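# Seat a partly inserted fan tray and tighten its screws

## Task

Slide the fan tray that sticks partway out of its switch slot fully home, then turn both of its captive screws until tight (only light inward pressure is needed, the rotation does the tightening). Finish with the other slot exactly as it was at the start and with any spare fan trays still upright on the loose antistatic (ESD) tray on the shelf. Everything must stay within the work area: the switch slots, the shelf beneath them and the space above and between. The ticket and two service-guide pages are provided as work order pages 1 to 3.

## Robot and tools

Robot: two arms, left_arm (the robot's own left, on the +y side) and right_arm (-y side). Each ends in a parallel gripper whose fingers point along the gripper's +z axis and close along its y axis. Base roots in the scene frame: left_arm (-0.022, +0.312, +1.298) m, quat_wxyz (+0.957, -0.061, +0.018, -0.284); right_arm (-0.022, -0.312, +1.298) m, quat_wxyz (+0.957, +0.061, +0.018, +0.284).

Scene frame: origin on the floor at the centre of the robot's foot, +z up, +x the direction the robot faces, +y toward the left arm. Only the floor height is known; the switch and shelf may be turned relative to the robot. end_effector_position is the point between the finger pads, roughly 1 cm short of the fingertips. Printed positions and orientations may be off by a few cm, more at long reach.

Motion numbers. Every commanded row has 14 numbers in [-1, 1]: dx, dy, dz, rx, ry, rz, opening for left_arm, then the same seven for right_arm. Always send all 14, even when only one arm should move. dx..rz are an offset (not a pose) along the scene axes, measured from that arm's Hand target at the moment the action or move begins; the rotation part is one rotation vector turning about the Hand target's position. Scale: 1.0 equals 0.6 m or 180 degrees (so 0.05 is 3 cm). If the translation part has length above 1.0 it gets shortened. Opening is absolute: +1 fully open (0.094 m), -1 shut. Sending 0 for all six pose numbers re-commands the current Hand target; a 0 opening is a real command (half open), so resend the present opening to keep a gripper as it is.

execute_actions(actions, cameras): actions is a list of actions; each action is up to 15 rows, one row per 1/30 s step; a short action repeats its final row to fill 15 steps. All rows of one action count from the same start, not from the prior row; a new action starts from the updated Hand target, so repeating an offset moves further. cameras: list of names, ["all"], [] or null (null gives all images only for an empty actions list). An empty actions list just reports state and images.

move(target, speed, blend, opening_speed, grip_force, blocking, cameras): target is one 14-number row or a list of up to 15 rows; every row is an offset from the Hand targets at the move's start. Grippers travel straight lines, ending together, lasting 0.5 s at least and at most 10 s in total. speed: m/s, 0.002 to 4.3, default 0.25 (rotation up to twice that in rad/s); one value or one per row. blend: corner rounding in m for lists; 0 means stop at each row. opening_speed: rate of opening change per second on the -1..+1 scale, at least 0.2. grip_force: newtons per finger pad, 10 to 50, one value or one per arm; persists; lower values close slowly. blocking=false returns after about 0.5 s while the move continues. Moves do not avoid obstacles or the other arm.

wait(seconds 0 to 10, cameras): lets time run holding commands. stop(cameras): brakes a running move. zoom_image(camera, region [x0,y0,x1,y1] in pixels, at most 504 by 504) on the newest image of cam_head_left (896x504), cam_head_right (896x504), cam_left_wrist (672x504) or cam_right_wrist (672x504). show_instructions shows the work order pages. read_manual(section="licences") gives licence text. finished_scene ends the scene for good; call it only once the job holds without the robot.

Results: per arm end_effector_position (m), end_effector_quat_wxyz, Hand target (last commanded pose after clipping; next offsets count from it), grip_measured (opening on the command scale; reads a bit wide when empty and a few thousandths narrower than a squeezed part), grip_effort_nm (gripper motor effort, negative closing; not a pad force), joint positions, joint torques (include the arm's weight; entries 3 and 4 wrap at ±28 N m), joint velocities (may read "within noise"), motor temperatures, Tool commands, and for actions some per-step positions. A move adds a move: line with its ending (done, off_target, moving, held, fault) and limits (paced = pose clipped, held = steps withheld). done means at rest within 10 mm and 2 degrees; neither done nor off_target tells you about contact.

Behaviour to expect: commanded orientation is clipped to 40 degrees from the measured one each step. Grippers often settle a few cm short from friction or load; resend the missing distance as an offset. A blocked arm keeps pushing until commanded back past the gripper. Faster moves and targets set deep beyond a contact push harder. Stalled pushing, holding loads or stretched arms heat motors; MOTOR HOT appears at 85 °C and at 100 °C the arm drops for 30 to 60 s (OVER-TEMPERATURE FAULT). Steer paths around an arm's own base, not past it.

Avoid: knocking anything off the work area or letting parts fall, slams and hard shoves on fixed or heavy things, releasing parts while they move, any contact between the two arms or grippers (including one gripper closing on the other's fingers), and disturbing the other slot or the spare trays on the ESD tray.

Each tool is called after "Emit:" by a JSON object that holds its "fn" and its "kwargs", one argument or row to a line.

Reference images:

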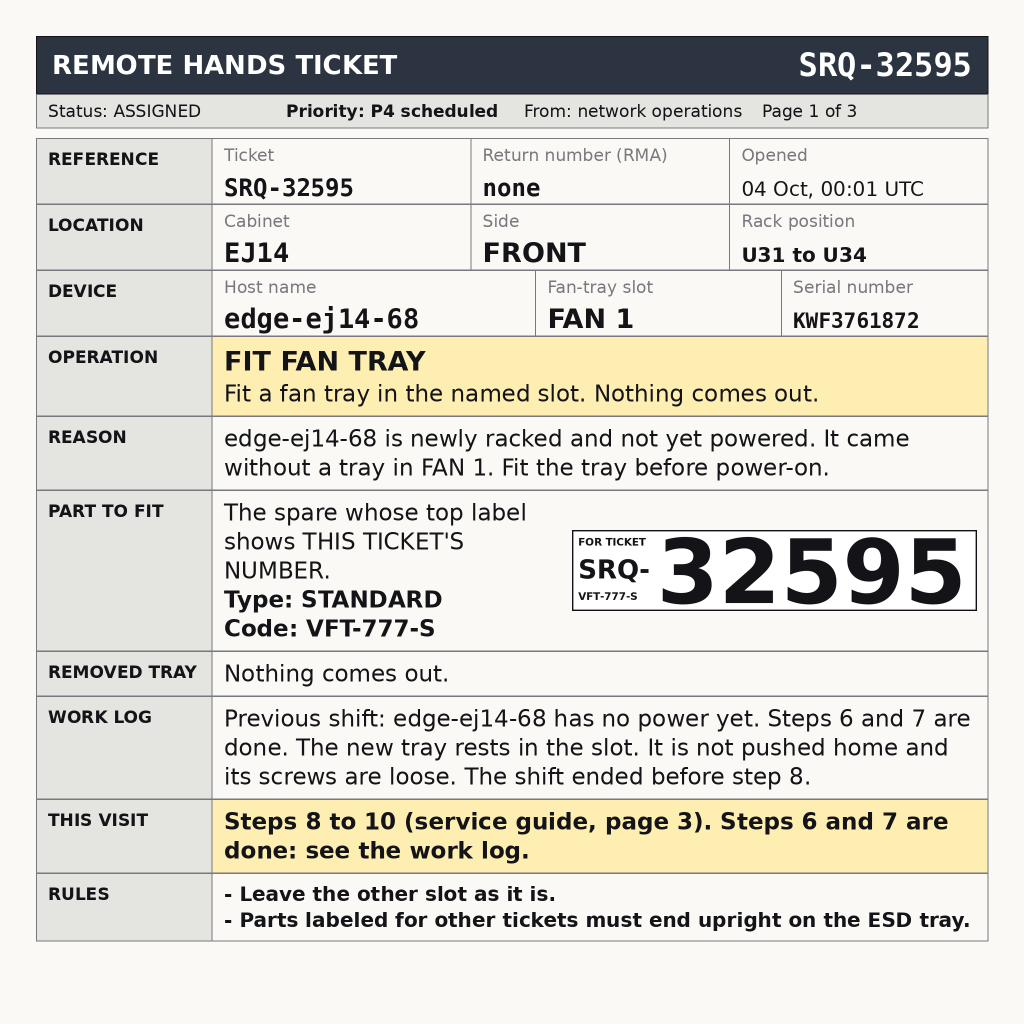

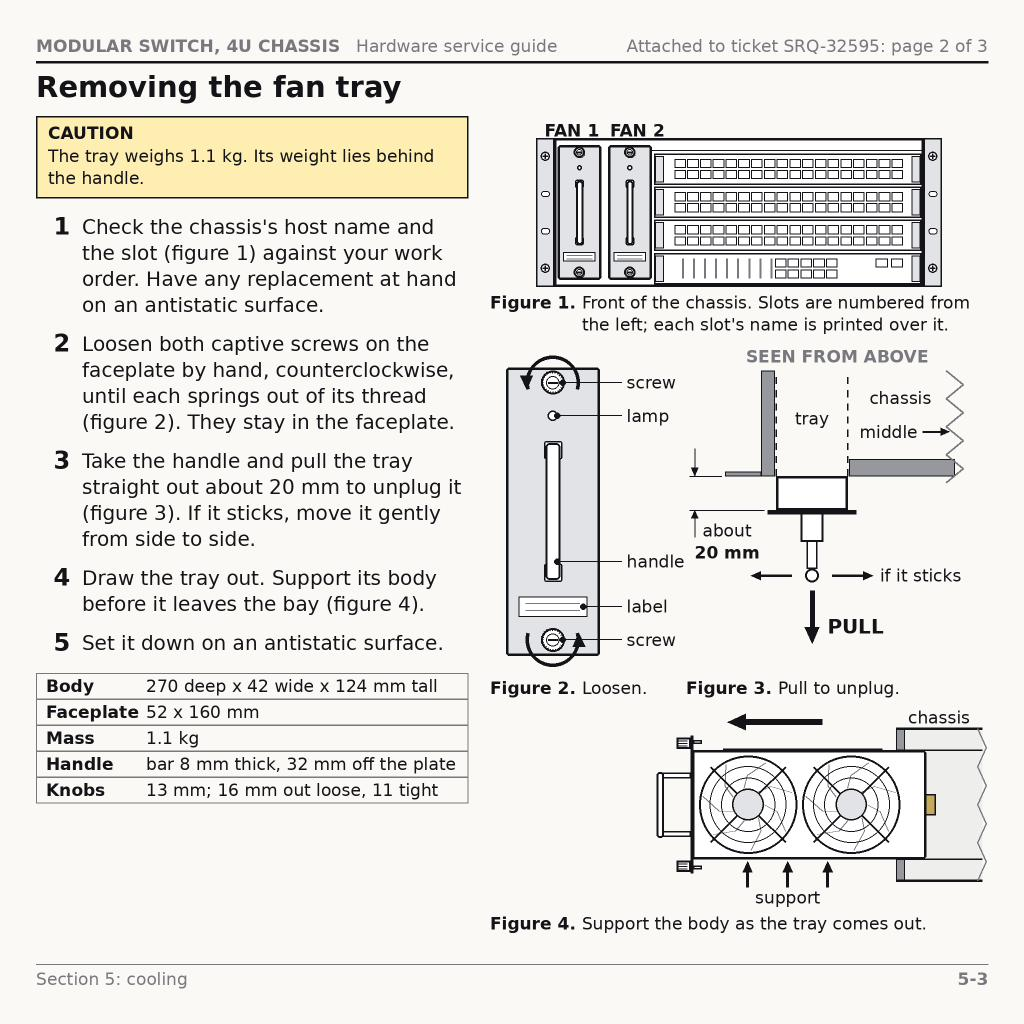

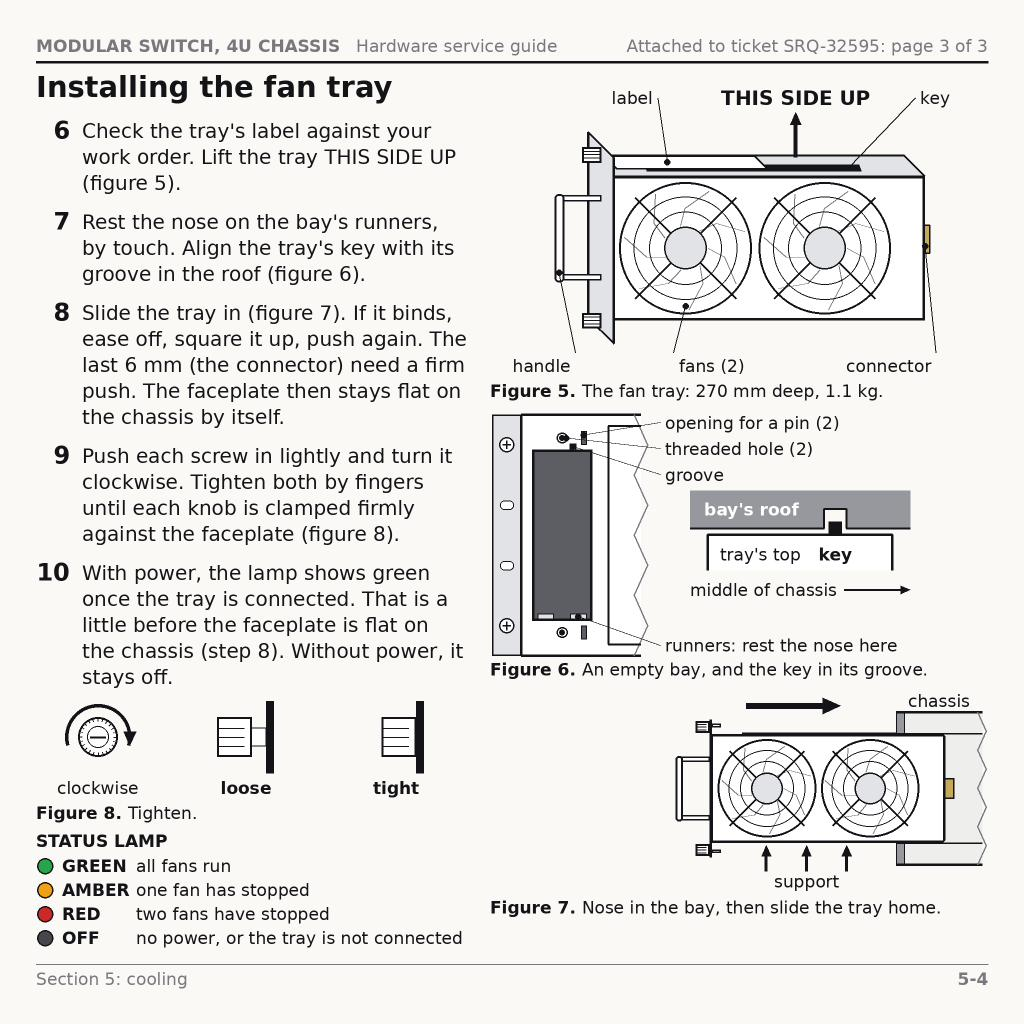

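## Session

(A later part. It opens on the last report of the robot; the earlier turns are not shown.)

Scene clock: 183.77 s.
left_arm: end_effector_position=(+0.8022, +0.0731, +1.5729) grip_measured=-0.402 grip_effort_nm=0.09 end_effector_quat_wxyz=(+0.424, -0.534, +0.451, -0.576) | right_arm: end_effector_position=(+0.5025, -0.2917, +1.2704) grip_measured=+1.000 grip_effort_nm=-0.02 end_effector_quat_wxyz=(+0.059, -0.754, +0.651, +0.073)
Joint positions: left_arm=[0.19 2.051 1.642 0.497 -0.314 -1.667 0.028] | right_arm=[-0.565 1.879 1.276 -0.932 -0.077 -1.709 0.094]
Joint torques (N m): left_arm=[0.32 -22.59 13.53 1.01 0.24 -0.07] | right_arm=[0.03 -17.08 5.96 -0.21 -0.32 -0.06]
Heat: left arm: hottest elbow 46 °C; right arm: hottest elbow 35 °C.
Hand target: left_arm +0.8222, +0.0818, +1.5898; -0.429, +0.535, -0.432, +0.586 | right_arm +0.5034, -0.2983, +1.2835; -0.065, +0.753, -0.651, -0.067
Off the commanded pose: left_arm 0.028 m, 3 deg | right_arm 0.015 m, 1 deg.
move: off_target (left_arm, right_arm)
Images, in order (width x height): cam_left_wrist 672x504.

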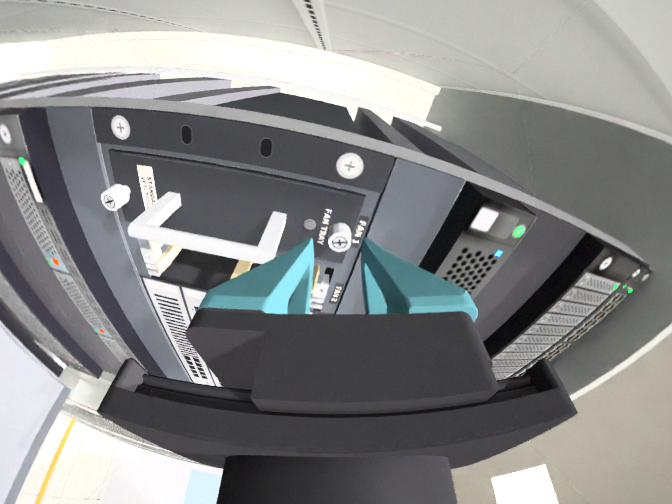

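Emit:
{"fn": "move", "kwargs": {
  "target": [
    [0.018,0,0.0,0,0,0,-0.4,0,0,0,0,0,0,1],
    [0.018,0.0,0,0,0,0,-0.85,0,0,0,0,0,0,1],
    [0.045,-0.001,-0.001,0,0,0,-0.85,0,0,0,0,0,0,1]
  ],
  "speed": [0.1,0.1,0.1],
  "cameras": ["cam_left_wrist"]
}}

Emit:
{"fn": "zoom_image", "kwargs": {
  "camera": "cam_left_wrist",
  "region": [270, 170, 410, 310]
}}

Emit:
{"fn": "move", "kwargs": {
  "target": [0.003,0,0,0.5,-0.022,0,-0.85,0,0,0,0,0,0,1],
  "speed": 0.6,
  "cameras": ["cam_left_wrist"]
}}

Emit:
{"fn": "zoom_image", "kwargs": {
  "camera": "cam_left_wrist",
  "region": [270, 170, 410, 310]
}}

Scene clock: 187.53 s.
left_arm: end_effector_position=(+0.8144, +0.0740, +1.5737) grip_measured=-0.749 grip_effort_nm=-1.02 end_effector_quat_wxyz=(+0.424, -0.537, +0.451, -0.573) | right_arm: end_effector_position=(+0.5025, -0.2917, +1.2704) grip_measured=+1.000 grip_effort_nm=-0.02 end_effector_quat_wxyz=(+0.059, -0.754, +0.651, +0.073)
Joint positions: left_arm=[0.196 2.075 1.692 0.467 -0.312 -1.669 0.012] | right_arm=[-0.565 1.879 1.276 -0.932 -0.077 -1.709 0.094]
Joint torques (N m): left_arm=[0.62 -20.48 16.92 0.65 0.64 -0.07] | right_arm=[-0.15 -17.2 6.08 -0.09 -0.31 -0.05]
Heat: left arm: hottest elbow 46 °C; right arm: hottest elbow 35 °C.
Hand target: left_arm +0.8493, +0.0813, +1.5893; -0.430, +0.535, -0.432, +0.585 | right_arm +0.5034, -0.2983, +1.2835; -0.065, +0.753, -0.651, -0.067
Off the commanded pose: left_arm 0.039 m, 3 deg | right_arm 0.015 m, 1 deg.
move: off_target (left_arm, right_arm); target 2's new opening was sent with left_arm's hand 0.028 m and 3 deg from that target
Images, in order (width x height): cam_left_wrist 672x504.

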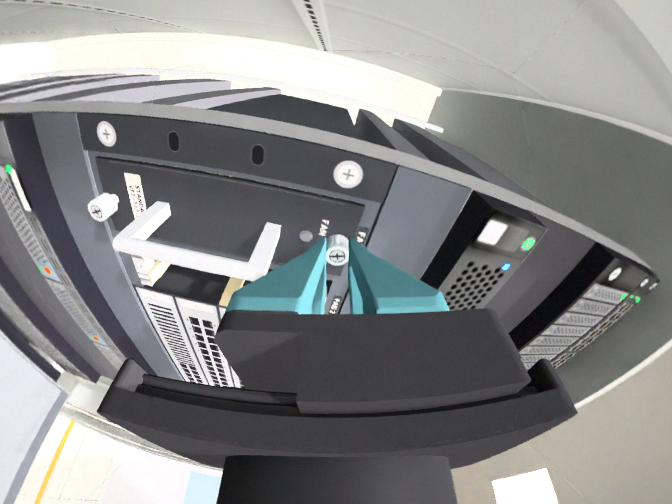

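Scaled by 3.600 from the camera's 672x504 image, which has a finer 960x720 frame.

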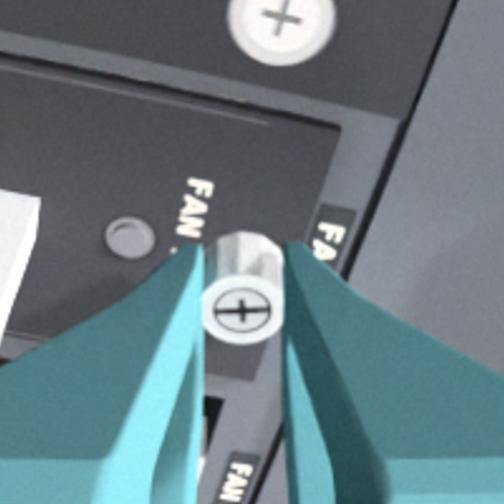

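Scene clock: 190.03 s.
left_arm: end_effector_position=(+0.8149, +0.0734, +1.5745) grip_measured=-0.749 grip_effort_nm=-1.02 end_effector_quat_wxyz=(+0.680, -0.060, +0.719, -0.128) | right_arm: end_effector_position=(+0.5025, -0.2917, +1.2704) grip_measured=+1.000 grip_effort_nm=-0.02 end_effector_quat_wxyz=(+0.059, -0.754, +0.651, +0.073)
Joint positions: left_arm=[0.204 2.054 1.703 0.368 -0.27 -0.152 0.012] | right_arm=[-0.565 1.879 1.276 -0.932 -0.077 -1.709 0.094]
Joint torques (N m): left_arm=[0.32 -20.25 17.11 0.87 1.15 0.18] | right_arm=[0.03 -17.14 6.04 -0.14 -0.3 -0.04]
Heat: left arm: hottest elbow 46 °C; right arm: hottest elbow 35 °C.
Hand target: left_arm +0.8510, +0.0811, +1.5893; +0.695, -0.056, +0.706, -0.125 | right_arm +0.5034, -0.2983, +1.2835; -0.065, +0.753, -0.651, -0.067
Off the commanded pose: left_arm 0.040 m, 2 deg | right_arm 0.015 m, 1 deg.
move: off_target (left_arm, right_arm)
Images, in order (width x height): cam_left_wrist 672x504.

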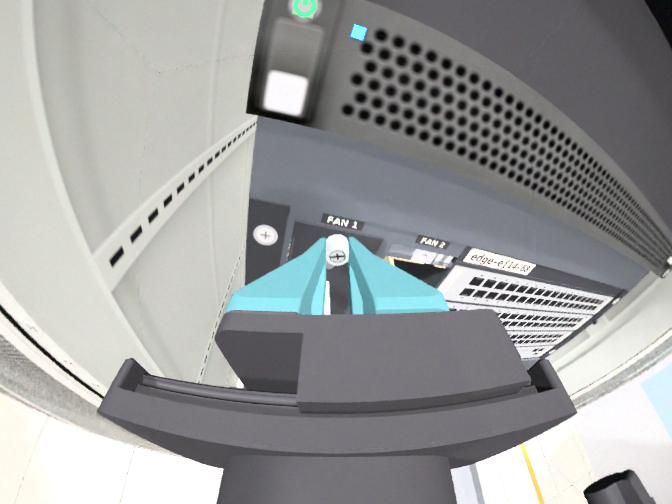

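Scaled by 3.600 from the camera's 672x504 image, which has a finer 960x720 frame.

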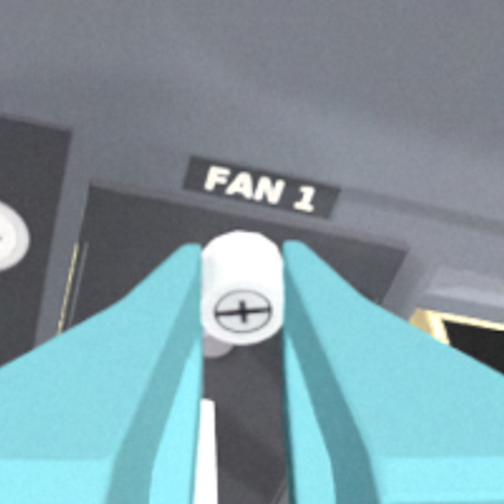

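Emit:
{"fn": "move", "kwargs": {
  "target": [0.002,-0.001,0,0.61,-0.027,0,-0.85,0,0,0,0,0,0,1],
  "speed": 0.7,
  "cameras": ["cam_left_wrist"]
}}

Emit:
{"fn": "zoom_image", "kwargs": {
  "camera": "cam_left_wrist",
  "region": [270, 170, 410, 310]
}}

Scene clock: 193.00 s.
left_arm: end_effector_position=(+0.8163, +0.0753, +1.5752) grip_measured=-0.749 grip_effort_nm=-1.02 end_effector_quat_wxyz=(+0.462, +0.557, +0.492, +0.485) | right_arm: end_effector_position=(+0.5025, -0.2917, +1.2704) grip_measured=+1.000 grip_effort_nm=-0.02 end_effector_quat_wxyz=(+0.059, -0.754, +0.651, +0.073)
Joint positions: left_arm=[0.19 2.053 1.742 0.269 -0.356 1.752 0.012] | right_arm=[-0.565 1.879 1.276 -0.932 -0.077 -1.709 0.094]
Joint torques (N m): left_arm=[-0.26 -20.07 17.11 1.76 0.59 0.09] | right_arm=[-0.03 -17.32 6.01 -0.14 -0.31 -0.05]
Heat: left arm: hottest elbow 46 °C; right arm: hottest elbow 35 °C.
Hand target: left_arm +0.8521, +0.0804, +1.5895; +0.471, +0.541, +0.482, +0.503 | right_arm +0.5034, -0.2983, +1.2835; -0.065, +0.753, -0.651, -0.067
Off the commanded pose: left_arm 0.039 m, 3 deg | right_arm 0.015 m, 1 deg.
move: off_target (left_arm, right_arm)
Images, in order (width x height): cam_left_wrist 672x504.

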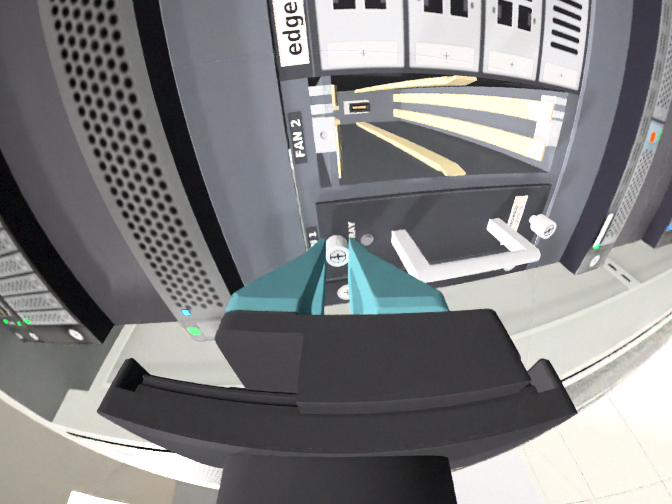

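Scaled by 3.600 from the camera's 672x504 image, which has a finer 960x720 frame.

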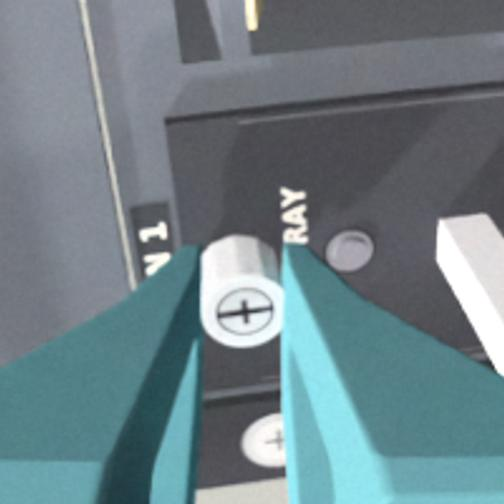

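Emit:
{"fn": "move", "kwargs": {
  "target": [
    [0,0,0,0,0,0,-0.4,0,0,0,0,0,0,1],
    [-0.123,0,0.001,0,0,0,-0.4,0,0,0,0,0,0,1],
    [-0.123,0,0.001,-0.528,0.023,0,-0.4,0,0,0,0,0,0,1],
    [-0.123,0.002,-0.005,0.888,-0.039,0,-0.4,0,0,0,0,0,0,1],
    [-0.050,0.002,0.001,0.888,-0.039,0,-0.4,0,0,0,0,0,0,1]
  ],
  "speed": [0.25,0.25,1.1,1.1,0.12],
  "blend": [0,0.015,0,0,0]
}}

Scene clock: 199.77 s.
left_arm: end_effector_position=(+0.8024, +0.0733, +1.5730) grip_measured=-0.402 grip_effort_nm=0.09 end_effector_quat_wxyz=(+0.425, -0.535, +0.451, -0.575) | right_arm: end_effector_position=(+0.5025, -0.2917, +1.2704) grip_measured=+1.000 grip_effort_nm=-0.02 end_effector_quat_wxyz=(+0.059, -0.754, +0.651, +0.073)
Joint positions: left_arm=[0.19 2.051 1.643 0.496 -0.315 -1.667 0.028] | right_arm=[-0.565 1.879 1.276 -0.932 -0.077 -1.709 0.094]
Joint torques (N m): left_arm=[0.38 -22.65 13.57 1.14 0.18 -0.07] | right_arm=[-0.26 -16.97 6.08 -0.2 -0.31 -0.06]
Heat: left arm: hottest elbow 46 °C; right arm: hottest elbow 35 °C.
Hand target: left_arm +0.8223, +0.0819, +1.5902; -0.430, +0.535, -0.432, +0.585 | right_arm +0.5034, -0.2983, +1.2835; -0.065, +0.753, -0.651, -0.067
Off the commanded pose: left_arm 0.027 m, 3 deg | right_arm 0.015 m, 1 deg.
move: off_target (left_arm, right_arm)

Emit:
{"fn": "move", "kwargs": {
  "target": [
    [0.018,0,0.0,0,0,0,-0.4,0,0,0,0,0,0,1],
    [0.018,0.0,0,0,0,0,-0.85,0,0,0,0,0,0,1],
    [0.045,-0.001,-0.001,0,0,0,-0.85,0,0,0,0,0,0,1],
    [0.048,-0.001,-0.001,0.555,-0.0245,0,-0.85,0,0,0,0,0,0,1],
    [0.050,-0.0023,-0.001,-0.888,0.039,0,-0.85,0,0,0,0,0,0,1]
  ],
  "speed": [0.1,0.1,0.1,0.9,0.9],
  "blend": [0,0,0,0.02,0],
  "cameras": ["cam_left_wrist"]
}}

Emit:
{"fn": "zoom_image", "kwargs": {
  "camera": "cam_left_wrist",
  "region": [270, 170, 410, 310]
}}

Scene clock: 205.60 s.
left_arm: end_effector_position=(+0.8165, +0.0754, +1.5756) grip_measured=-0.748 grip_effort_nm=-1.02 end_effector_quat_wxyz=(+0.459, +0.559, +0.493, +0.484) | right_arm: end_effector_position=(+0.5025, -0.2917, +1.2704) grip_measured=+1.000 grip_effort_nm=-0.02 end_effector_quat_wxyz=(+0.059, -0.754, +0.651, +0.073)
Joint positions: left_arm=[0.189 2.052 1.747 0.257 -0.359 1.753 0.012] | right_arm=[-0.565 1.879 1.276 -0.932 -0.077 -1.709 0.094]
Joint torques (N m): left_arm=[0.73 -19.84 16.95 2.11 0.73 0.09] | right_arm=[-0.15 -17.08 6.01 -0.13 -0.3 -0.05]
Heat: left arm: hottest elbow 47 °C; right arm: hottest elbow 35 °C.
Hand target: left_arm +0.8522, +0.0805, +1.5895; +0.471, +0.541, +0.482, +0.503 | right_arm +0.5034, -0.2983, +1.2835; -0.065, +0.753, -0.651, -0.067
Off the commanded pose: left_arm 0.039 m, 4 deg | right_arm 0.015 m, 1 deg.
move: off_target (left_arm, right_arm); target 2's new opening was sent with left_arm's hand 0.028 m and 3 deg from that target
Images, in order (width x height): cam_left_wrist 672x504.

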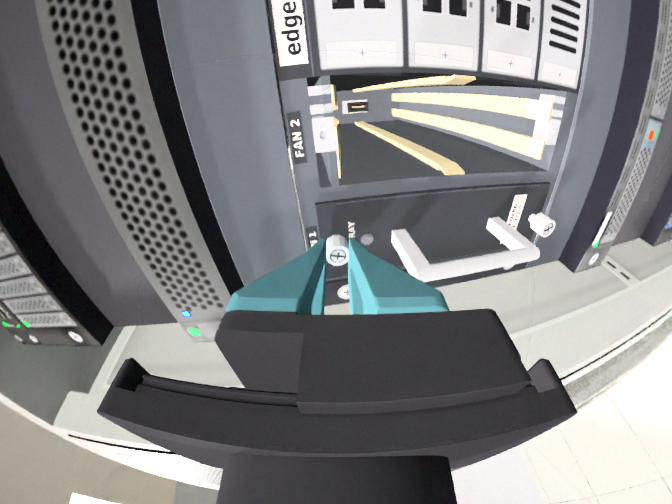

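Scaled by 3.600 from the camera's 672x504 image, which has a finer 960x720 frame.

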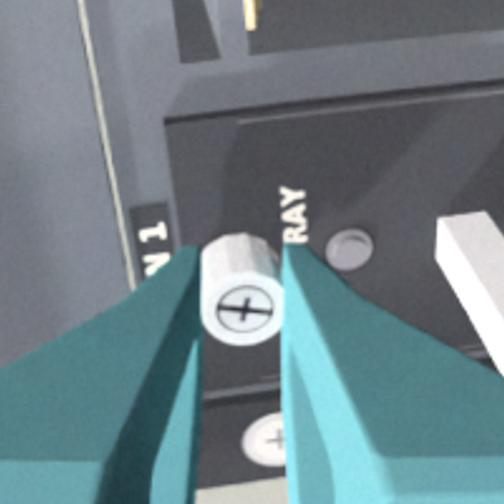

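Emit:
{"fn": "move", "kwargs": {
  "target": [
    [0,0,0,0,0,0,-0.4,0,0,0,0,0,0,1],
    [-0.123,0,0.001,0,0,0,-0.4,0,0,0,0,0,0,1],
    [-0.123,0,0.001,-0.528,0.023,0,-0.4,0,0,0,0,0,0,1],
    [-0.123,0.002,-0.005,0.888,-0.039,0,-0.4,0,0,0,0,0,0,1],
    [-0.050,0.002,0.001,0.888,-0.039,0,-0.4,0,0,0,0,0,0,1]
  ],
  "speed": [0.25,0.25,1.1,1.1,0.12],
  "blend": [0,0.015,0,0,0],
  "cameras": ["cam_left_wrist"]
}}

Emit:
{"fn": "zoom_image", "kwargs": {
  "camera": "cam_left_wrist",
  "region": [270, 170, 410, 310]
}}

Emit:
{"fn": "move", "kwargs": {
  "target": [
    [0.018,0,0.0,0,0,0,-0.4,0,0,0,0,0,0,1],
    [0.018,0.0,0,0,0,0,-0.85,0,0,0,0,0,0,1],
    [0.045,-0.001,-0.001,0,0,0,-0.85,0,0,0,0,0,0,1],
    [0.048,-0.001,-0.001,0.555,-0.0245,0,-0.85,0,0,0,0,0,0,1],
    [0.050,-0.0023,-0.001,-0.888,0.039,0,-0.85,0,0,0,0,0,0,1]
  ],
  "speed": [0.1,0.1,0.1,0.9,0.9],
  "blend": [0,0,0,0.02,0],
  "cameras": ["cam_left_wrist"]
}}

Emit:
{"fn": "zoom_image", "kwargs": {
  "camera": "cam_left_wrist",
  "region": [270, 170, 410, 310]
}}

Scene clock: 213.47 s.
left_arm: end_effector_position=(+0.8023, +0.0730, +1.5727) grip_measured=-0.402 grip_effort_nm=0.09 end_effector_quat_wxyz=(+0.424, -0.535, +0.451, -0.575) | right_arm: end_effector_position=(+0.5025, -0.2917, +1.2704) grip_measured=+1.000 grip_effort_nm=-0.02 end_effector_quat_wxyz=(+0.059, -0.754, +0.651, +0.073)
Joint positions: left_arm=[0.189 2.051 1.643 0.496 -0.316 -1.667 0.028] | right_arm=[-0.565 1.879 1.276 -0.932 -0.077 -1.709 0.094]
Joint torques (N m): left_arm=[-0.15 -22.07 13.63 1.06 0.23 -0.05] | right_arm=[-0.15 -17.14 6 -0.09 -0.32 -0.05]
Heat: left arm: hottest elbow 47 °C; right arm: hottest elbow 35 °C.
Hand target: left_arm +0.8222, +0.0815, +1.5898; -0.430, +0.535, -0.432, +0.585 | right_arm +0.5034, -0.2983, +1.2835; -0.065, +0.753, -0.651, -0.067
Off the commanded pose: left_arm 0.028 m, 3 deg | right_arm 0.015 m, 1 deg.
move: off_target (left_arm, right_arm)
Images, in order (width x height): cam_left_wrist 672x504.

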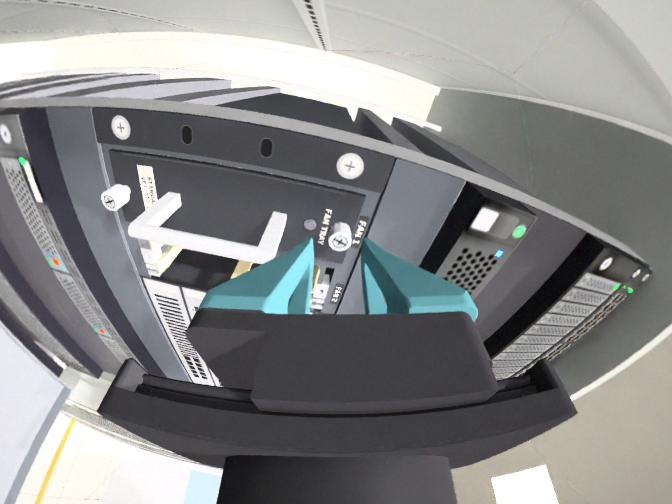

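Scaled by 3.600 from the camera's 672x504 image, which has a finer 960x720 frame.

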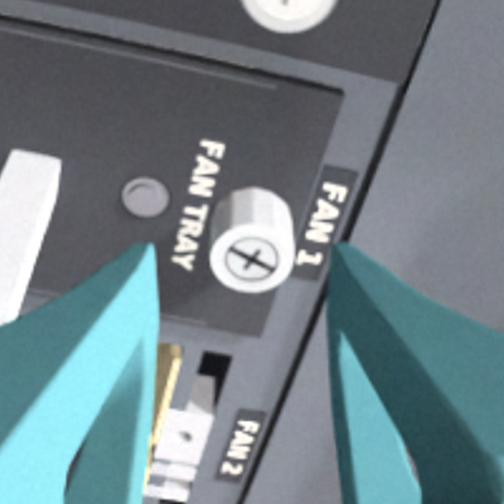

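Scene clock: 218.90 s.
left_arm: end_effector_position=(+0.8166, +0.0750, +1.5756) grip_measured=-0.750 grip_effort_nm=-1.02 end_effector_quat_wxyz=(+0.460, +0.558, +0.494, +0.482) | right_arm: end_effector_position=(+0.5025, -0.2917, +1.2704) grip_measured=+1.000 grip_effort_nm=-0.02 end_effector_quat_wxyz=(+0.059, -0.754, +0.651, +0.073)
Joint positions: left_arm=[0.189 2.053 1.748 0.256 -0.359 1.746 0.012] | right_arm=[-0.565 1.879 1.276 -0.932 -0.077 -1.709 0.094]
Joint torques (N m): left_arm=[0.73 -20.13 16.85 2.24 0.72 0.13] | right_arm=[-0.38 -17.32 5.94 -0.16 -0.32 -0.05]
Heat: left arm: hottest elbow 47 °C; right arm: hottest elbow 35 °C.
Hand target: left_arm +0.8522, +0.0801, +1.5894; +0.471, +0.541, +0.482, +0.503 | right_arm +0.5034, -0.2983, +1.2835; -0.065, +0.753, -0.651, -0.067
Off the commanded pose: left_arm 0.038 m, 4 deg | right_arm 0.015 m, 1 deg.
move: off_target (left_arm, right_arm); target 2's new opening was sent with left_arm's hand 0.027 m and 3 deg from that target
Images, in order (width x height): cam_left_wrist 672x504.

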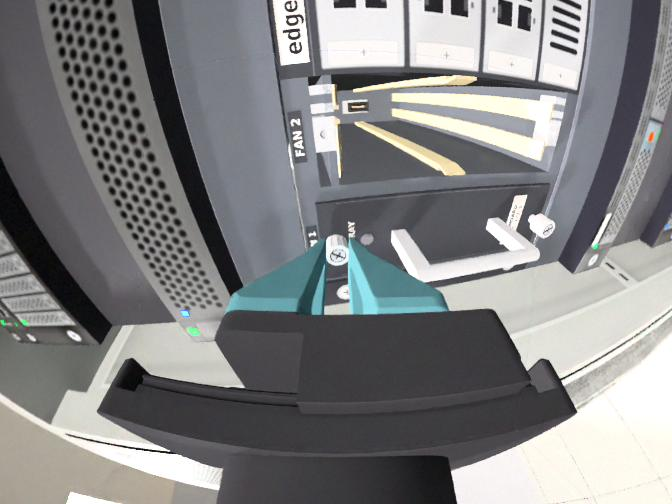

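Scaled by 3.600 from the camera's 672x504 image, which has a finer 960x720 frame.

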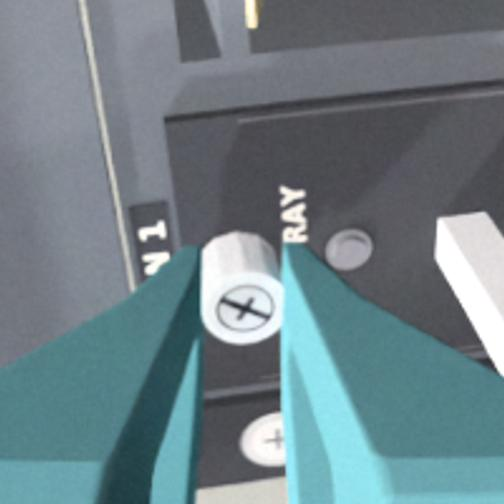

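Emit:
{"fn": "move", "kwargs": {
  "target": [
    [0,0,0,0,0,0,-0.4,0,0,0,0,0,0,1],
    [-0.123,0,0.001,0,0,0,-0.4,0,0,0,0,0,0,1],
    [-0.123,0,0.001,-0.528,0.023,0,-0.4,0,0,0,0,0,0,1],
    [-0.123,0.002,-0.005,0.888,-0.039,0,-0.4,0,0,0,0,0,0,1],
    [-0.050,0.002,0.001,0.888,-0.039,0,-0.4,0,0,0,0,0,0,1]
  ],
  "speed": [0.25,0.25,1.1,1.1,0.12],
  "blend": [0,0.015,0,0,0],
  "cameras": ["cam_left_wrist"]
}}

Emit:
{"fn": "zoom_image", "kwargs": {
  "camera": "cam_left_wrist",
  "region": [270, 170, 410, 310]
}}

Emit:
{"fn": "move", "kwargs": {
  "target": [
    [0.018,0,0.0,0,0,0,-0.4,0,0,0,0,0,0,1],
    [0.018,0.0,0,0,0,0,-0.85,0,0,0,0,0,0,1],
    [0.045,-0.001,-0.001,0,0,0,-0.85,0,0,0,0,0,0,1],
    [0.048,-0.001,-0.001,0.555,-0.0245,0,-0.85,0,0,0,0,0,0,1],
    [0.050,-0.0023,-0.001,-0.888,0.039,0,-0.85,0,0,0,0,0,0,1]
  ],
  "speed": [0.1,0.1,0.1,0.9,0.9],
  "blend": [0,0,0,0.02,0],
  "cameras": ["cam_left_wrist"]
}}

Emit:
{"fn": "zoom_image", "kwargs": {
  "camera": "cam_left_wrist",
  "region": [270, 170, 410, 310]
}}

Scene clock: 225.60 s.
left_arm: end_effector_position=(+0.8023, +0.0728, +1.5727) grip_measured=-0.402 grip_effort_nm=0.09 end_effector_quat_wxyz=(+0.424, -0.535, +0.451, -0.575) | right_arm: end_effector_position=(+0.5025, -0.2917, +1.2704) grip_measured=+1.000 grip_effort_nm=-0.02 end_effector_quat_wxyz=(+0.059, -0.754, +0.651, +0.073)
Joint positions: left_arm=[0.189 2.051 1.643 0.495 -0.316 -1.668 0.028] | right_arm=[-0.565 1.879 1.276 -0.932 -0.077 -1.709 0.094]
Joint torques (N m): left_arm=[0.03 -22.3 13.6 1.16 0.2 -0.06] | right_arm=[-0.09 -17.08 6.08 -0.12 -0.31 -0.03]
Heat: left arm: hottest elbow 47 °C; right arm: hottest elbow 35 °C.
Hand target: left_arm +0.8222, +0.0812, +1.5898; -0.429, +0.536, -0.432, +0.585 | right_arm +0.5034, -0.2983, +1.2835; -0.065, +0.753, -0.651, -0.067
Off the commanded pose: left_arm 0.028 m, 3 deg | right_arm 0.015 m, 1 deg.
move: off_target (left_arm, right_arm)
Images, in order (width x height): cam_left_wrist 672x504.

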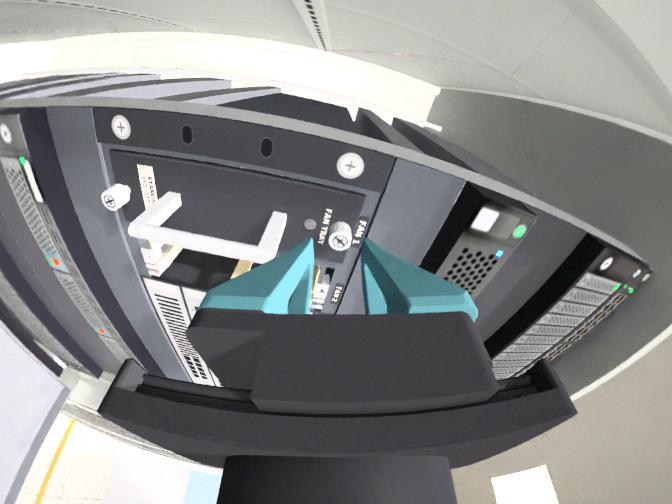

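Scaled by 3.600 from the camera's 672x504 image, which has a finer 960x720 frame.

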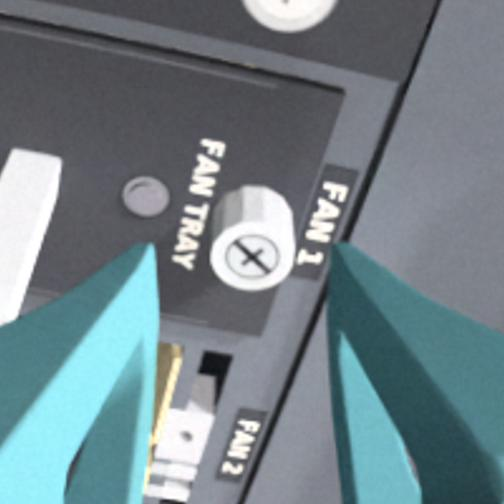

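Scene clock: 231.13 s.
left_arm: end_effector_position=(+0.8205, +0.0883, +1.5737) grip_measured=-0.850 grip_effort_nm=0.03 end_effector_quat_wxyz=(+0.451, +0.552, +0.501, +0.491) | right_arm: end_effector_position=(+0.5025, -0.2917, +1.2704) grip_measured=+1.000 grip_effort_nm=-0.02 end_effector_quat_wxyz=(+0.059, -0.754, +0.651, +0.073)
Joint positions: left_arm=[0.202 2.055 1.749 0.26 -0.377 1.752 0.007] | right_arm=[-0.565 1.879 1.276 -0.932 -0.077 -1.709 0.094]
Joint torques (N m): left_arm=[-0.85 -19.84 16.85 2.09 1.35 0.13] | right_arm=[-0.15 -17.03 6.02 -0.13 -0.3 -0.05]
Heat: left arm: hottest elbow 47 °C; right arm: hottest elbow 35 °C.
Hand target: left_arm +0.8522, +0.0798, +1.5893; +0.471, +0.541, +0.482, +0.503 | right_arm +0.5034, -0.2983, +1.2835; -0.065, +0.753, -0.651, -0.067
Off the commanded pose: left_arm 0.036 m, 4 deg | right_arm 0.015 m, 1 deg.
move: off_target (left_arm, right_arm); target 2's new opening was sent with left_arm's hand 0.027 m and 3 deg from that target
Images, in order (width x height): cam_left_wrist 672x504.

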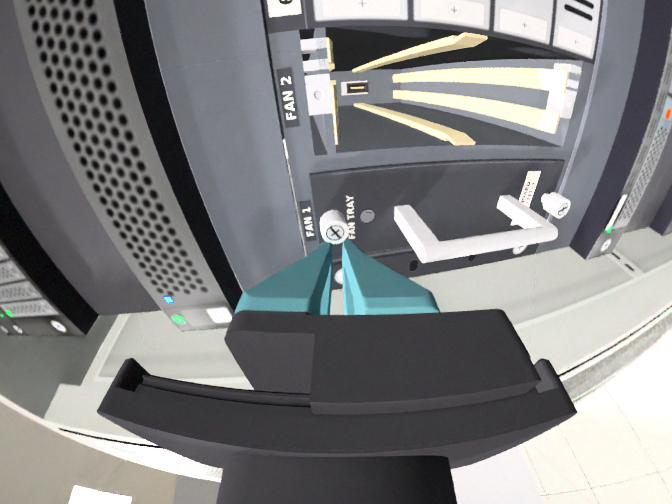

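Scaled by 3.600 from the camera's 672x504 image, which has a finer 960x720 frame.

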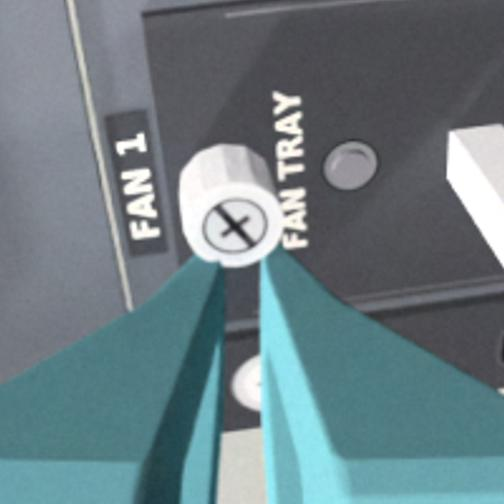

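Emit:
{"fn": "move", "kwargs": {
  "target": [
    [-0.123,0,0.001,0,0,0,-0.4,0,0,0,0,0,0,1],
    [-0.123,0,0.001,-0.528,0.023,0,-0.4,0,0,0,0,0,0,1],
    [-0.123,0.003,-0.005,0.888,-0.039,0,-0.4,0,0,0,0,0,0,1],
    [-0.050,0.003,0.001,0.888,-0.039,0,-0.4,0,0,0,0,0,0,1]
  ],
  "speed": [0.25,1.1,1.1,0.12],
  "blend": [0.015,0,0,0],
  "cameras": ["cam_left_wrist"]
}}

Emit:
{"fn": "zoom_image", "kwargs": {
  "camera": "cam_left_wrist",
  "region": [270, 170, 410, 310]
}}

Scene clock: 237.13 s.
left_arm: end_effector_position=(+0.8025, +0.0740, +1.5727) grip_measured=-0.402 grip_effort_nm=0.11 end_effector_quat_wxyz=(+0.425, -0.535, +0.451, -0.575) | right_arm: end_effector_position=(+0.5025, -0.2917, +1.2704) grip_measured=+1.000 grip_effort_nm=-0.02 end_effector_quat_wxyz=(+0.059, -0.754, +0.651, +0.073)
Joint positions: left_arm=[0.191 2.051 1.643 0.495 -0.316 -1.668 0.028] | right_arm=[-0.565 1.879 1.276 -0.932 -0.077 -1.709 0.094]
Joint torques (N m): left_arm=[0.26 -22.48 13.78 0.96 0.2 -0.05] | right_arm=[-0.09 -17.26 6.04 -0.13 -0.3 -0.05]
Heat: left arm: hottest elbow 47 °C; right arm: hottest shoulder 35 °C.
Hand target: left_arm +0.8222, +0.0818, +1.5897; -0.429, +0.536, -0.432, +0.585 | right_arm +0.5034, -0.2983, +1.2835; -0.065, +0.753, -0.651, -0.067
Off the commanded pose: left_arm 0.027 m, 2 deg | right_arm 0.015 m, 1 deg.
move: off_target (left_arm, right_arm)
Images, in order (width x height): cam_left_wrist 672x504.

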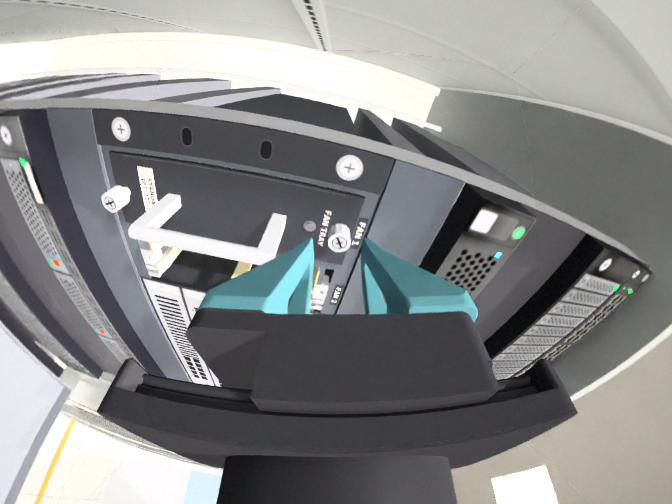

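Scaled by 3.600 from the camera's 672x504 image, which has a finer 960x720 frame.

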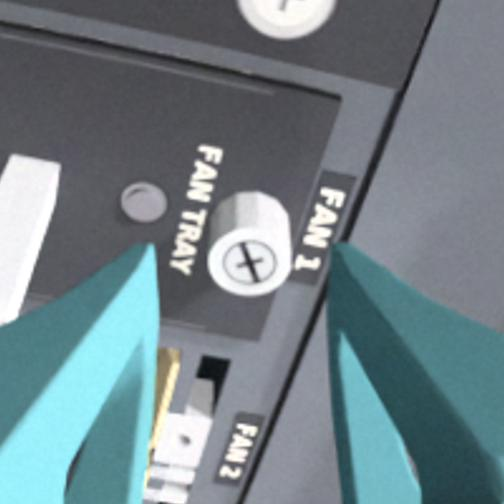

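Emit:
{"fn": "move", "kwargs": {
  "target": [
    [0.026,0,0.0,0,0,0,-0.4,0,0,0,0,0,0,1],
    [0.026,0.0,0,0,0,0,-0.9,0,0,0,0,0,0,1],
    [0.04,-0.001,-0.001,0,0,0,-0.9,0,0,0,0,0,0,1]
  ],
  "speed": [0.1,0.1,0.1],
  "blend": [0,0,0],
  "cameras": ["cam_left_wrist"]
}}

Emit:
{"fn": "zoom_image", "kwargs": {
  "camera": "cam_left_wrist",
  "region": [270, 170, 410, 310]
}}

Emit:
{"fn": "move", "kwargs": {
  "target": [0.003,0,0,0.5,-0.022,0,-0.9,0,0,0,0,0,0,1],
  "speed": 0.5,
  "cameras": ["cam_left_wrist"]
}}

Emit:
{"fn": "zoom_image", "kwargs": {
  "camera": "cam_left_wrist",
  "region": [270, 170, 410, 310]
}}

Scene clock: 239.77 s.
left_arm: end_effector_position=(+0.8189, +0.0739, +1.5739) grip_measured=-0.745 grip_effort_nm=-1.02 end_effector_quat_wxyz=(+0.425, -0.536, +0.450, -0.574) | right_arm: end_effector_position=(+0.5025, -0.2917, +1.2704) grip_measured=+1.000 grip_effort_nm=-0.02 end_effector_quat_wxyz=(+0.059, -0.754, +0.651, +0.073)
Joint positions: left_arm=[0.199 2.086 1.71 0.463 -0.31 -1.67 0.012] | right_arm=[-0.565 1.879 1.276 -0.932 -0.077 -1.709 0.094]
Joint torques (N m): left_arm=[0.26 -21.36 15.6 0.81 0.45 -0.04] | right_arm=[-0.15 -17.2 6 -0.14 -0.31 -0.06]
Heat: left arm: hottest elbow 47 °C; right arm: hottest shoulder 35 °C.
Hand target: left_arm +0.8462, +0.0811, +1.5894; -0.429, +0.536, -0.432, +0.585 | right_arm +0.5034, -0.2983, +1.2835; -0.065, +0.753, -0.651, -0.067
Off the commanded pose: left_arm 0.032 m, 2 deg | right_arm 0.015 m, 1 deg.
move: off_target (left_arm, right_arm); target 2's new opening was sent with left_arm's hand 0.028 m and 3 deg from that target
Images, in order (width x height): cam_left_wrist 672x504.

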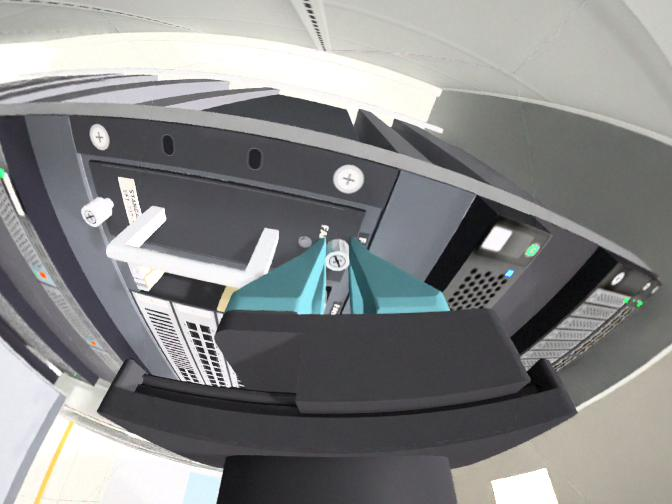

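Scaled by 3.600 from the camera's 672x504 image, which has a finer 960x720 frame.

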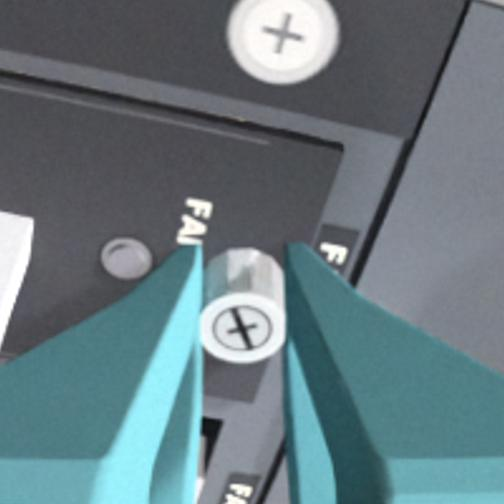

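Scene clock: 242.57 s.
left_arm: end_effector_position=(+0.8194, +0.0707, +1.5690) grip_measured=-0.745 grip_effort_nm=-1.02 end_effector_quat_wxyz=(+0.676, -0.080, +0.717, -0.149) | right_arm: end_effector_position=(+0.5025, -0.2917, +1.2704) grip_measured=+1.000 grip_effort_nm=-0.02 end_effector_quat_wxyz=(+0.059, -0.754, +0.651, +0.073)
Joint positions: left_arm=[0.204 2.073 1.719 0.37 -0.267 -0.211 0.012] | right_arm=[-0.565 1.879 1.276 -0.932 -0.077 -1.709 0.094]
Joint torques (N m): left_arm=[1.03 -21.77 15.66 0.95 0.82 0.75] | right_arm=[-0.03 -17.26 6.02 -0.23 -0.3 -0.05]
Heat: left arm: hottest elbow 47 °C; right arm: hottest shoulder 35 °C.
Hand target: left_arm +0.8480, +0.0811, +1.5895; +0.696, -0.057, +0.705, -0.125 | right_arm +0.5034, -0.2983, +1.2835; -0.065, +0.753, -0.651, -0.067
Off the commanded pose: left_arm 0.037 m, 5 deg | right_arm 0.015 m, 1 deg.
move: off_target (left_arm, right_arm)
Images, in order (width x height): cam_left_wrist 672x504.

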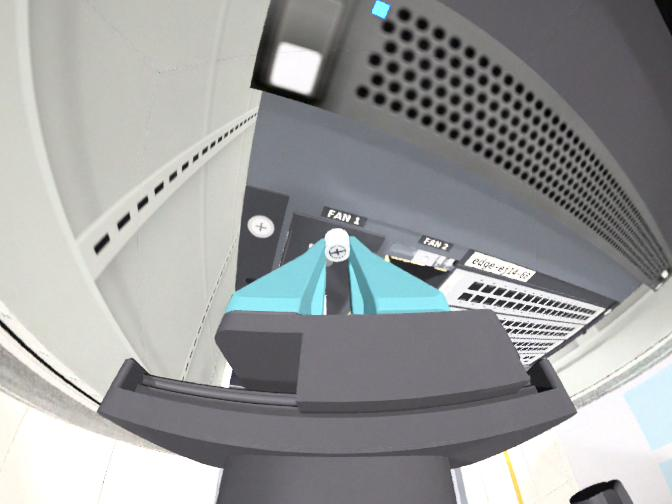

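Scaled by 3.600 from the camera's 672x504 image, which has a finer 960x720 frame.

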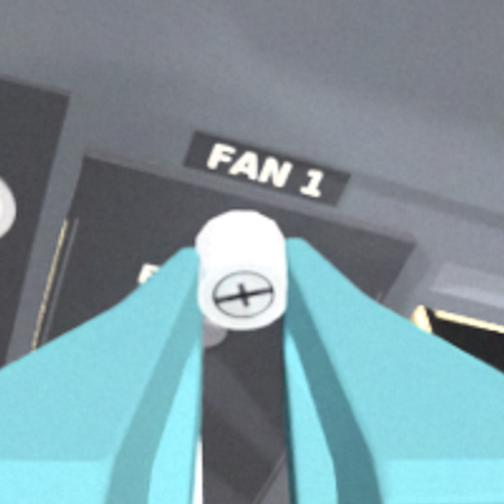

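Emit:
{"fn": "move", "kwargs": {
  "target": [
    [0,0,0,0,0,0,-0.4,0,0,0,0,0,0,1],
    [-0.12,0,0.0,0,0,0,-0.4,0,0,0,0,0,0,1],
    [-0.12,0.002,-0.25,-0.5,0.022,0,-0.4,0,0,0,0,0,0,1],
    [-0.08,0.002,-0.24,-0.5,0.022,0,-0.4,0,0,0,0,0,0,1]
  ],
  "speed": [0.25,0.2,0.35,0.12],
  "blend": [0,0.015,0,0],
  "cameras": ["cam_left_wrist"]
}}

Emit:
{"fn": "zoom_image", "kwargs": {
  "camera": "cam_left_wrist",
  "region": [270, 170, 410, 310]
}}

Scene clock: 248.43 s.
left_arm: end_effector_position=(+0.7803, +0.0752, +1.4333) grip_measured=-0.402 grip_effort_nm=0.11 end_effector_quat_wxyz=(+0.425, -0.535, +0.449, -0.576) | right_arm: end_effector_position=(+0.5025, -0.2917, +1.2704) grip_measured=+1.000 grip_effort_nm=-0.02 end_effector_quat_wxyz=(+0.059, -0.754, +0.651, +0.073)
Joint positions: left_arm=[0.206 2.21 1.493 0.808 -0.301 -1.67 0.028] | right_arm=[-0.565 1.879 1.276 -0.932 -0.077 -1.709 0.094]
Joint torques (N m): left_arm=[0.09 -23.18 11.49 0.99 0.21 -0.07] | right_arm=[-0.03 -17.26 6.04 -0.09 -0.32 -0.04]
Heat: left arm: hottest elbow 47 °C; right arm: hottest shoulder 35 °C.
Hand target: left_arm +0.8000, +0.0825, +1.4452; -0.430, +0.536, -0.432, +0.585 | right_arm +0.5034, -0.2983, +1.2835; -0.065, +0.753, -0.651, -0.067
Off the commanded pose: left_arm 0.024 m, 2 deg | right_arm 0.015 m, 1 deg.
move: off_target (left_arm, right_arm)
Images, in order (width x height): cam_left_wrist 672x504.

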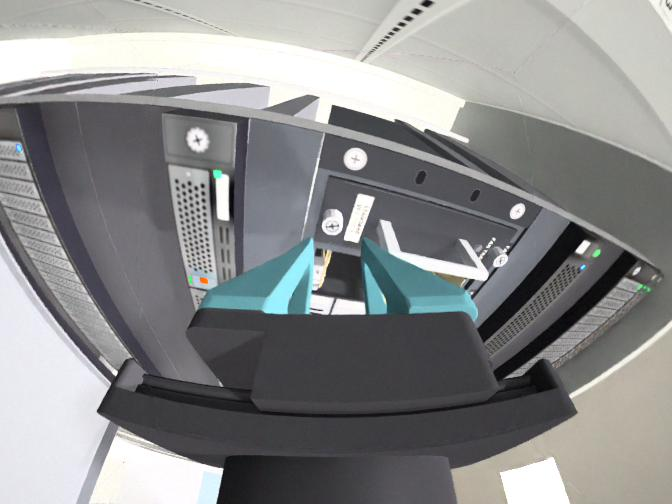

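Scaled by 3.600 from the camera's 672x504 image, which has a finer 960x720 frame.

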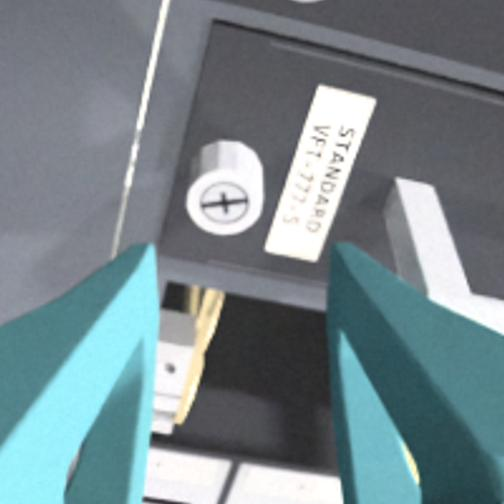

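Emit:
{"fn": "move", "kwargs": {
  "target": [
    [0.037,0,0.004,0,0,0,-0.4,0,0,0,0,0,0,1]
  ],
  "speed": [0.12],
  "cameras": ["cam_left_wrist"]
}}

Emit:
{"fn": "zoom_image", "kwargs": {
  "camera": "cam_left_wrist",
  "region": [270, 170, 410, 310]
}}

Scene clock: 249.80 s.
left_arm: end_effector_position=(+0.8025, +0.0752, +1.4385) grip_measured=-0.402 grip_effort_nm=0.11 end_effector_quat_wxyz=(+0.425, -0.535, +0.448, -0.577) | right_arm: end_effector_position=(+0.5025, -0.2917, +1.2704) grip_measured=+1.000 grip_effort_nm=-0.01 end_effector_quat_wxyz=(+0.059, -0.754, +0.651, +0.073)
Joint positions: left_arm=[0.217 2.241 1.575 0.76 -0.29 -1.671 0.028] | right_arm=[-0.565 1.879 1.276 -0.932 -0.077 -1.709 0.094]
Joint torques (N m): left_arm=[0.15 -23 12 0.91 0.24 -0.09] | right_arm=[-0.15 -17.26 5.98 -0.12 -0.32 -0.06]
Heat: left arm: hottest elbow 47 °C; right arm: hottest shoulder 35 °C.
Hand target: left_arm +0.8222, +0.0823, +1.4479; -0.430, +0.536, -0.432, +0.585 | right_arm +0.5034, -0.2983, +1.2835; -0.065, +0.753, -0.651, -0.067
Off the commanded pose: left_arm 0.023 m, 2 deg | right_arm 0.015 m, 1 deg.
move: off_target (left_arm, right_arm)
Images, in order (width x height): cam_left_wrist 672x504.

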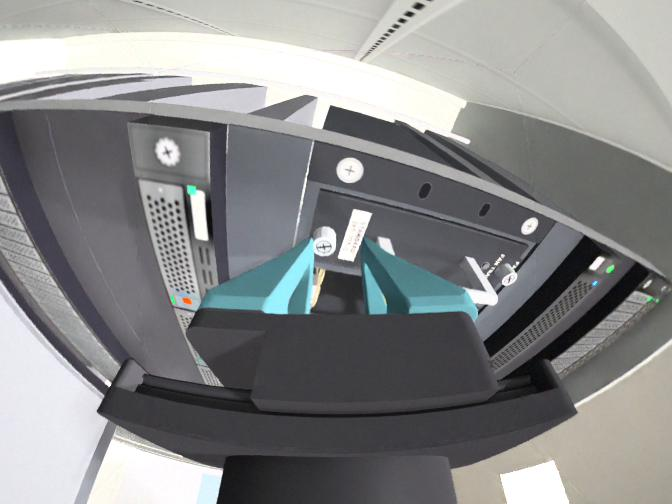

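Scaled by 3.600 from the camera's 672x504 image, which has a finer 960x720 frame.

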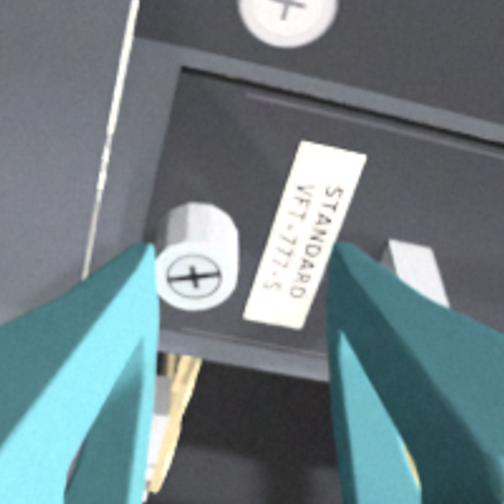

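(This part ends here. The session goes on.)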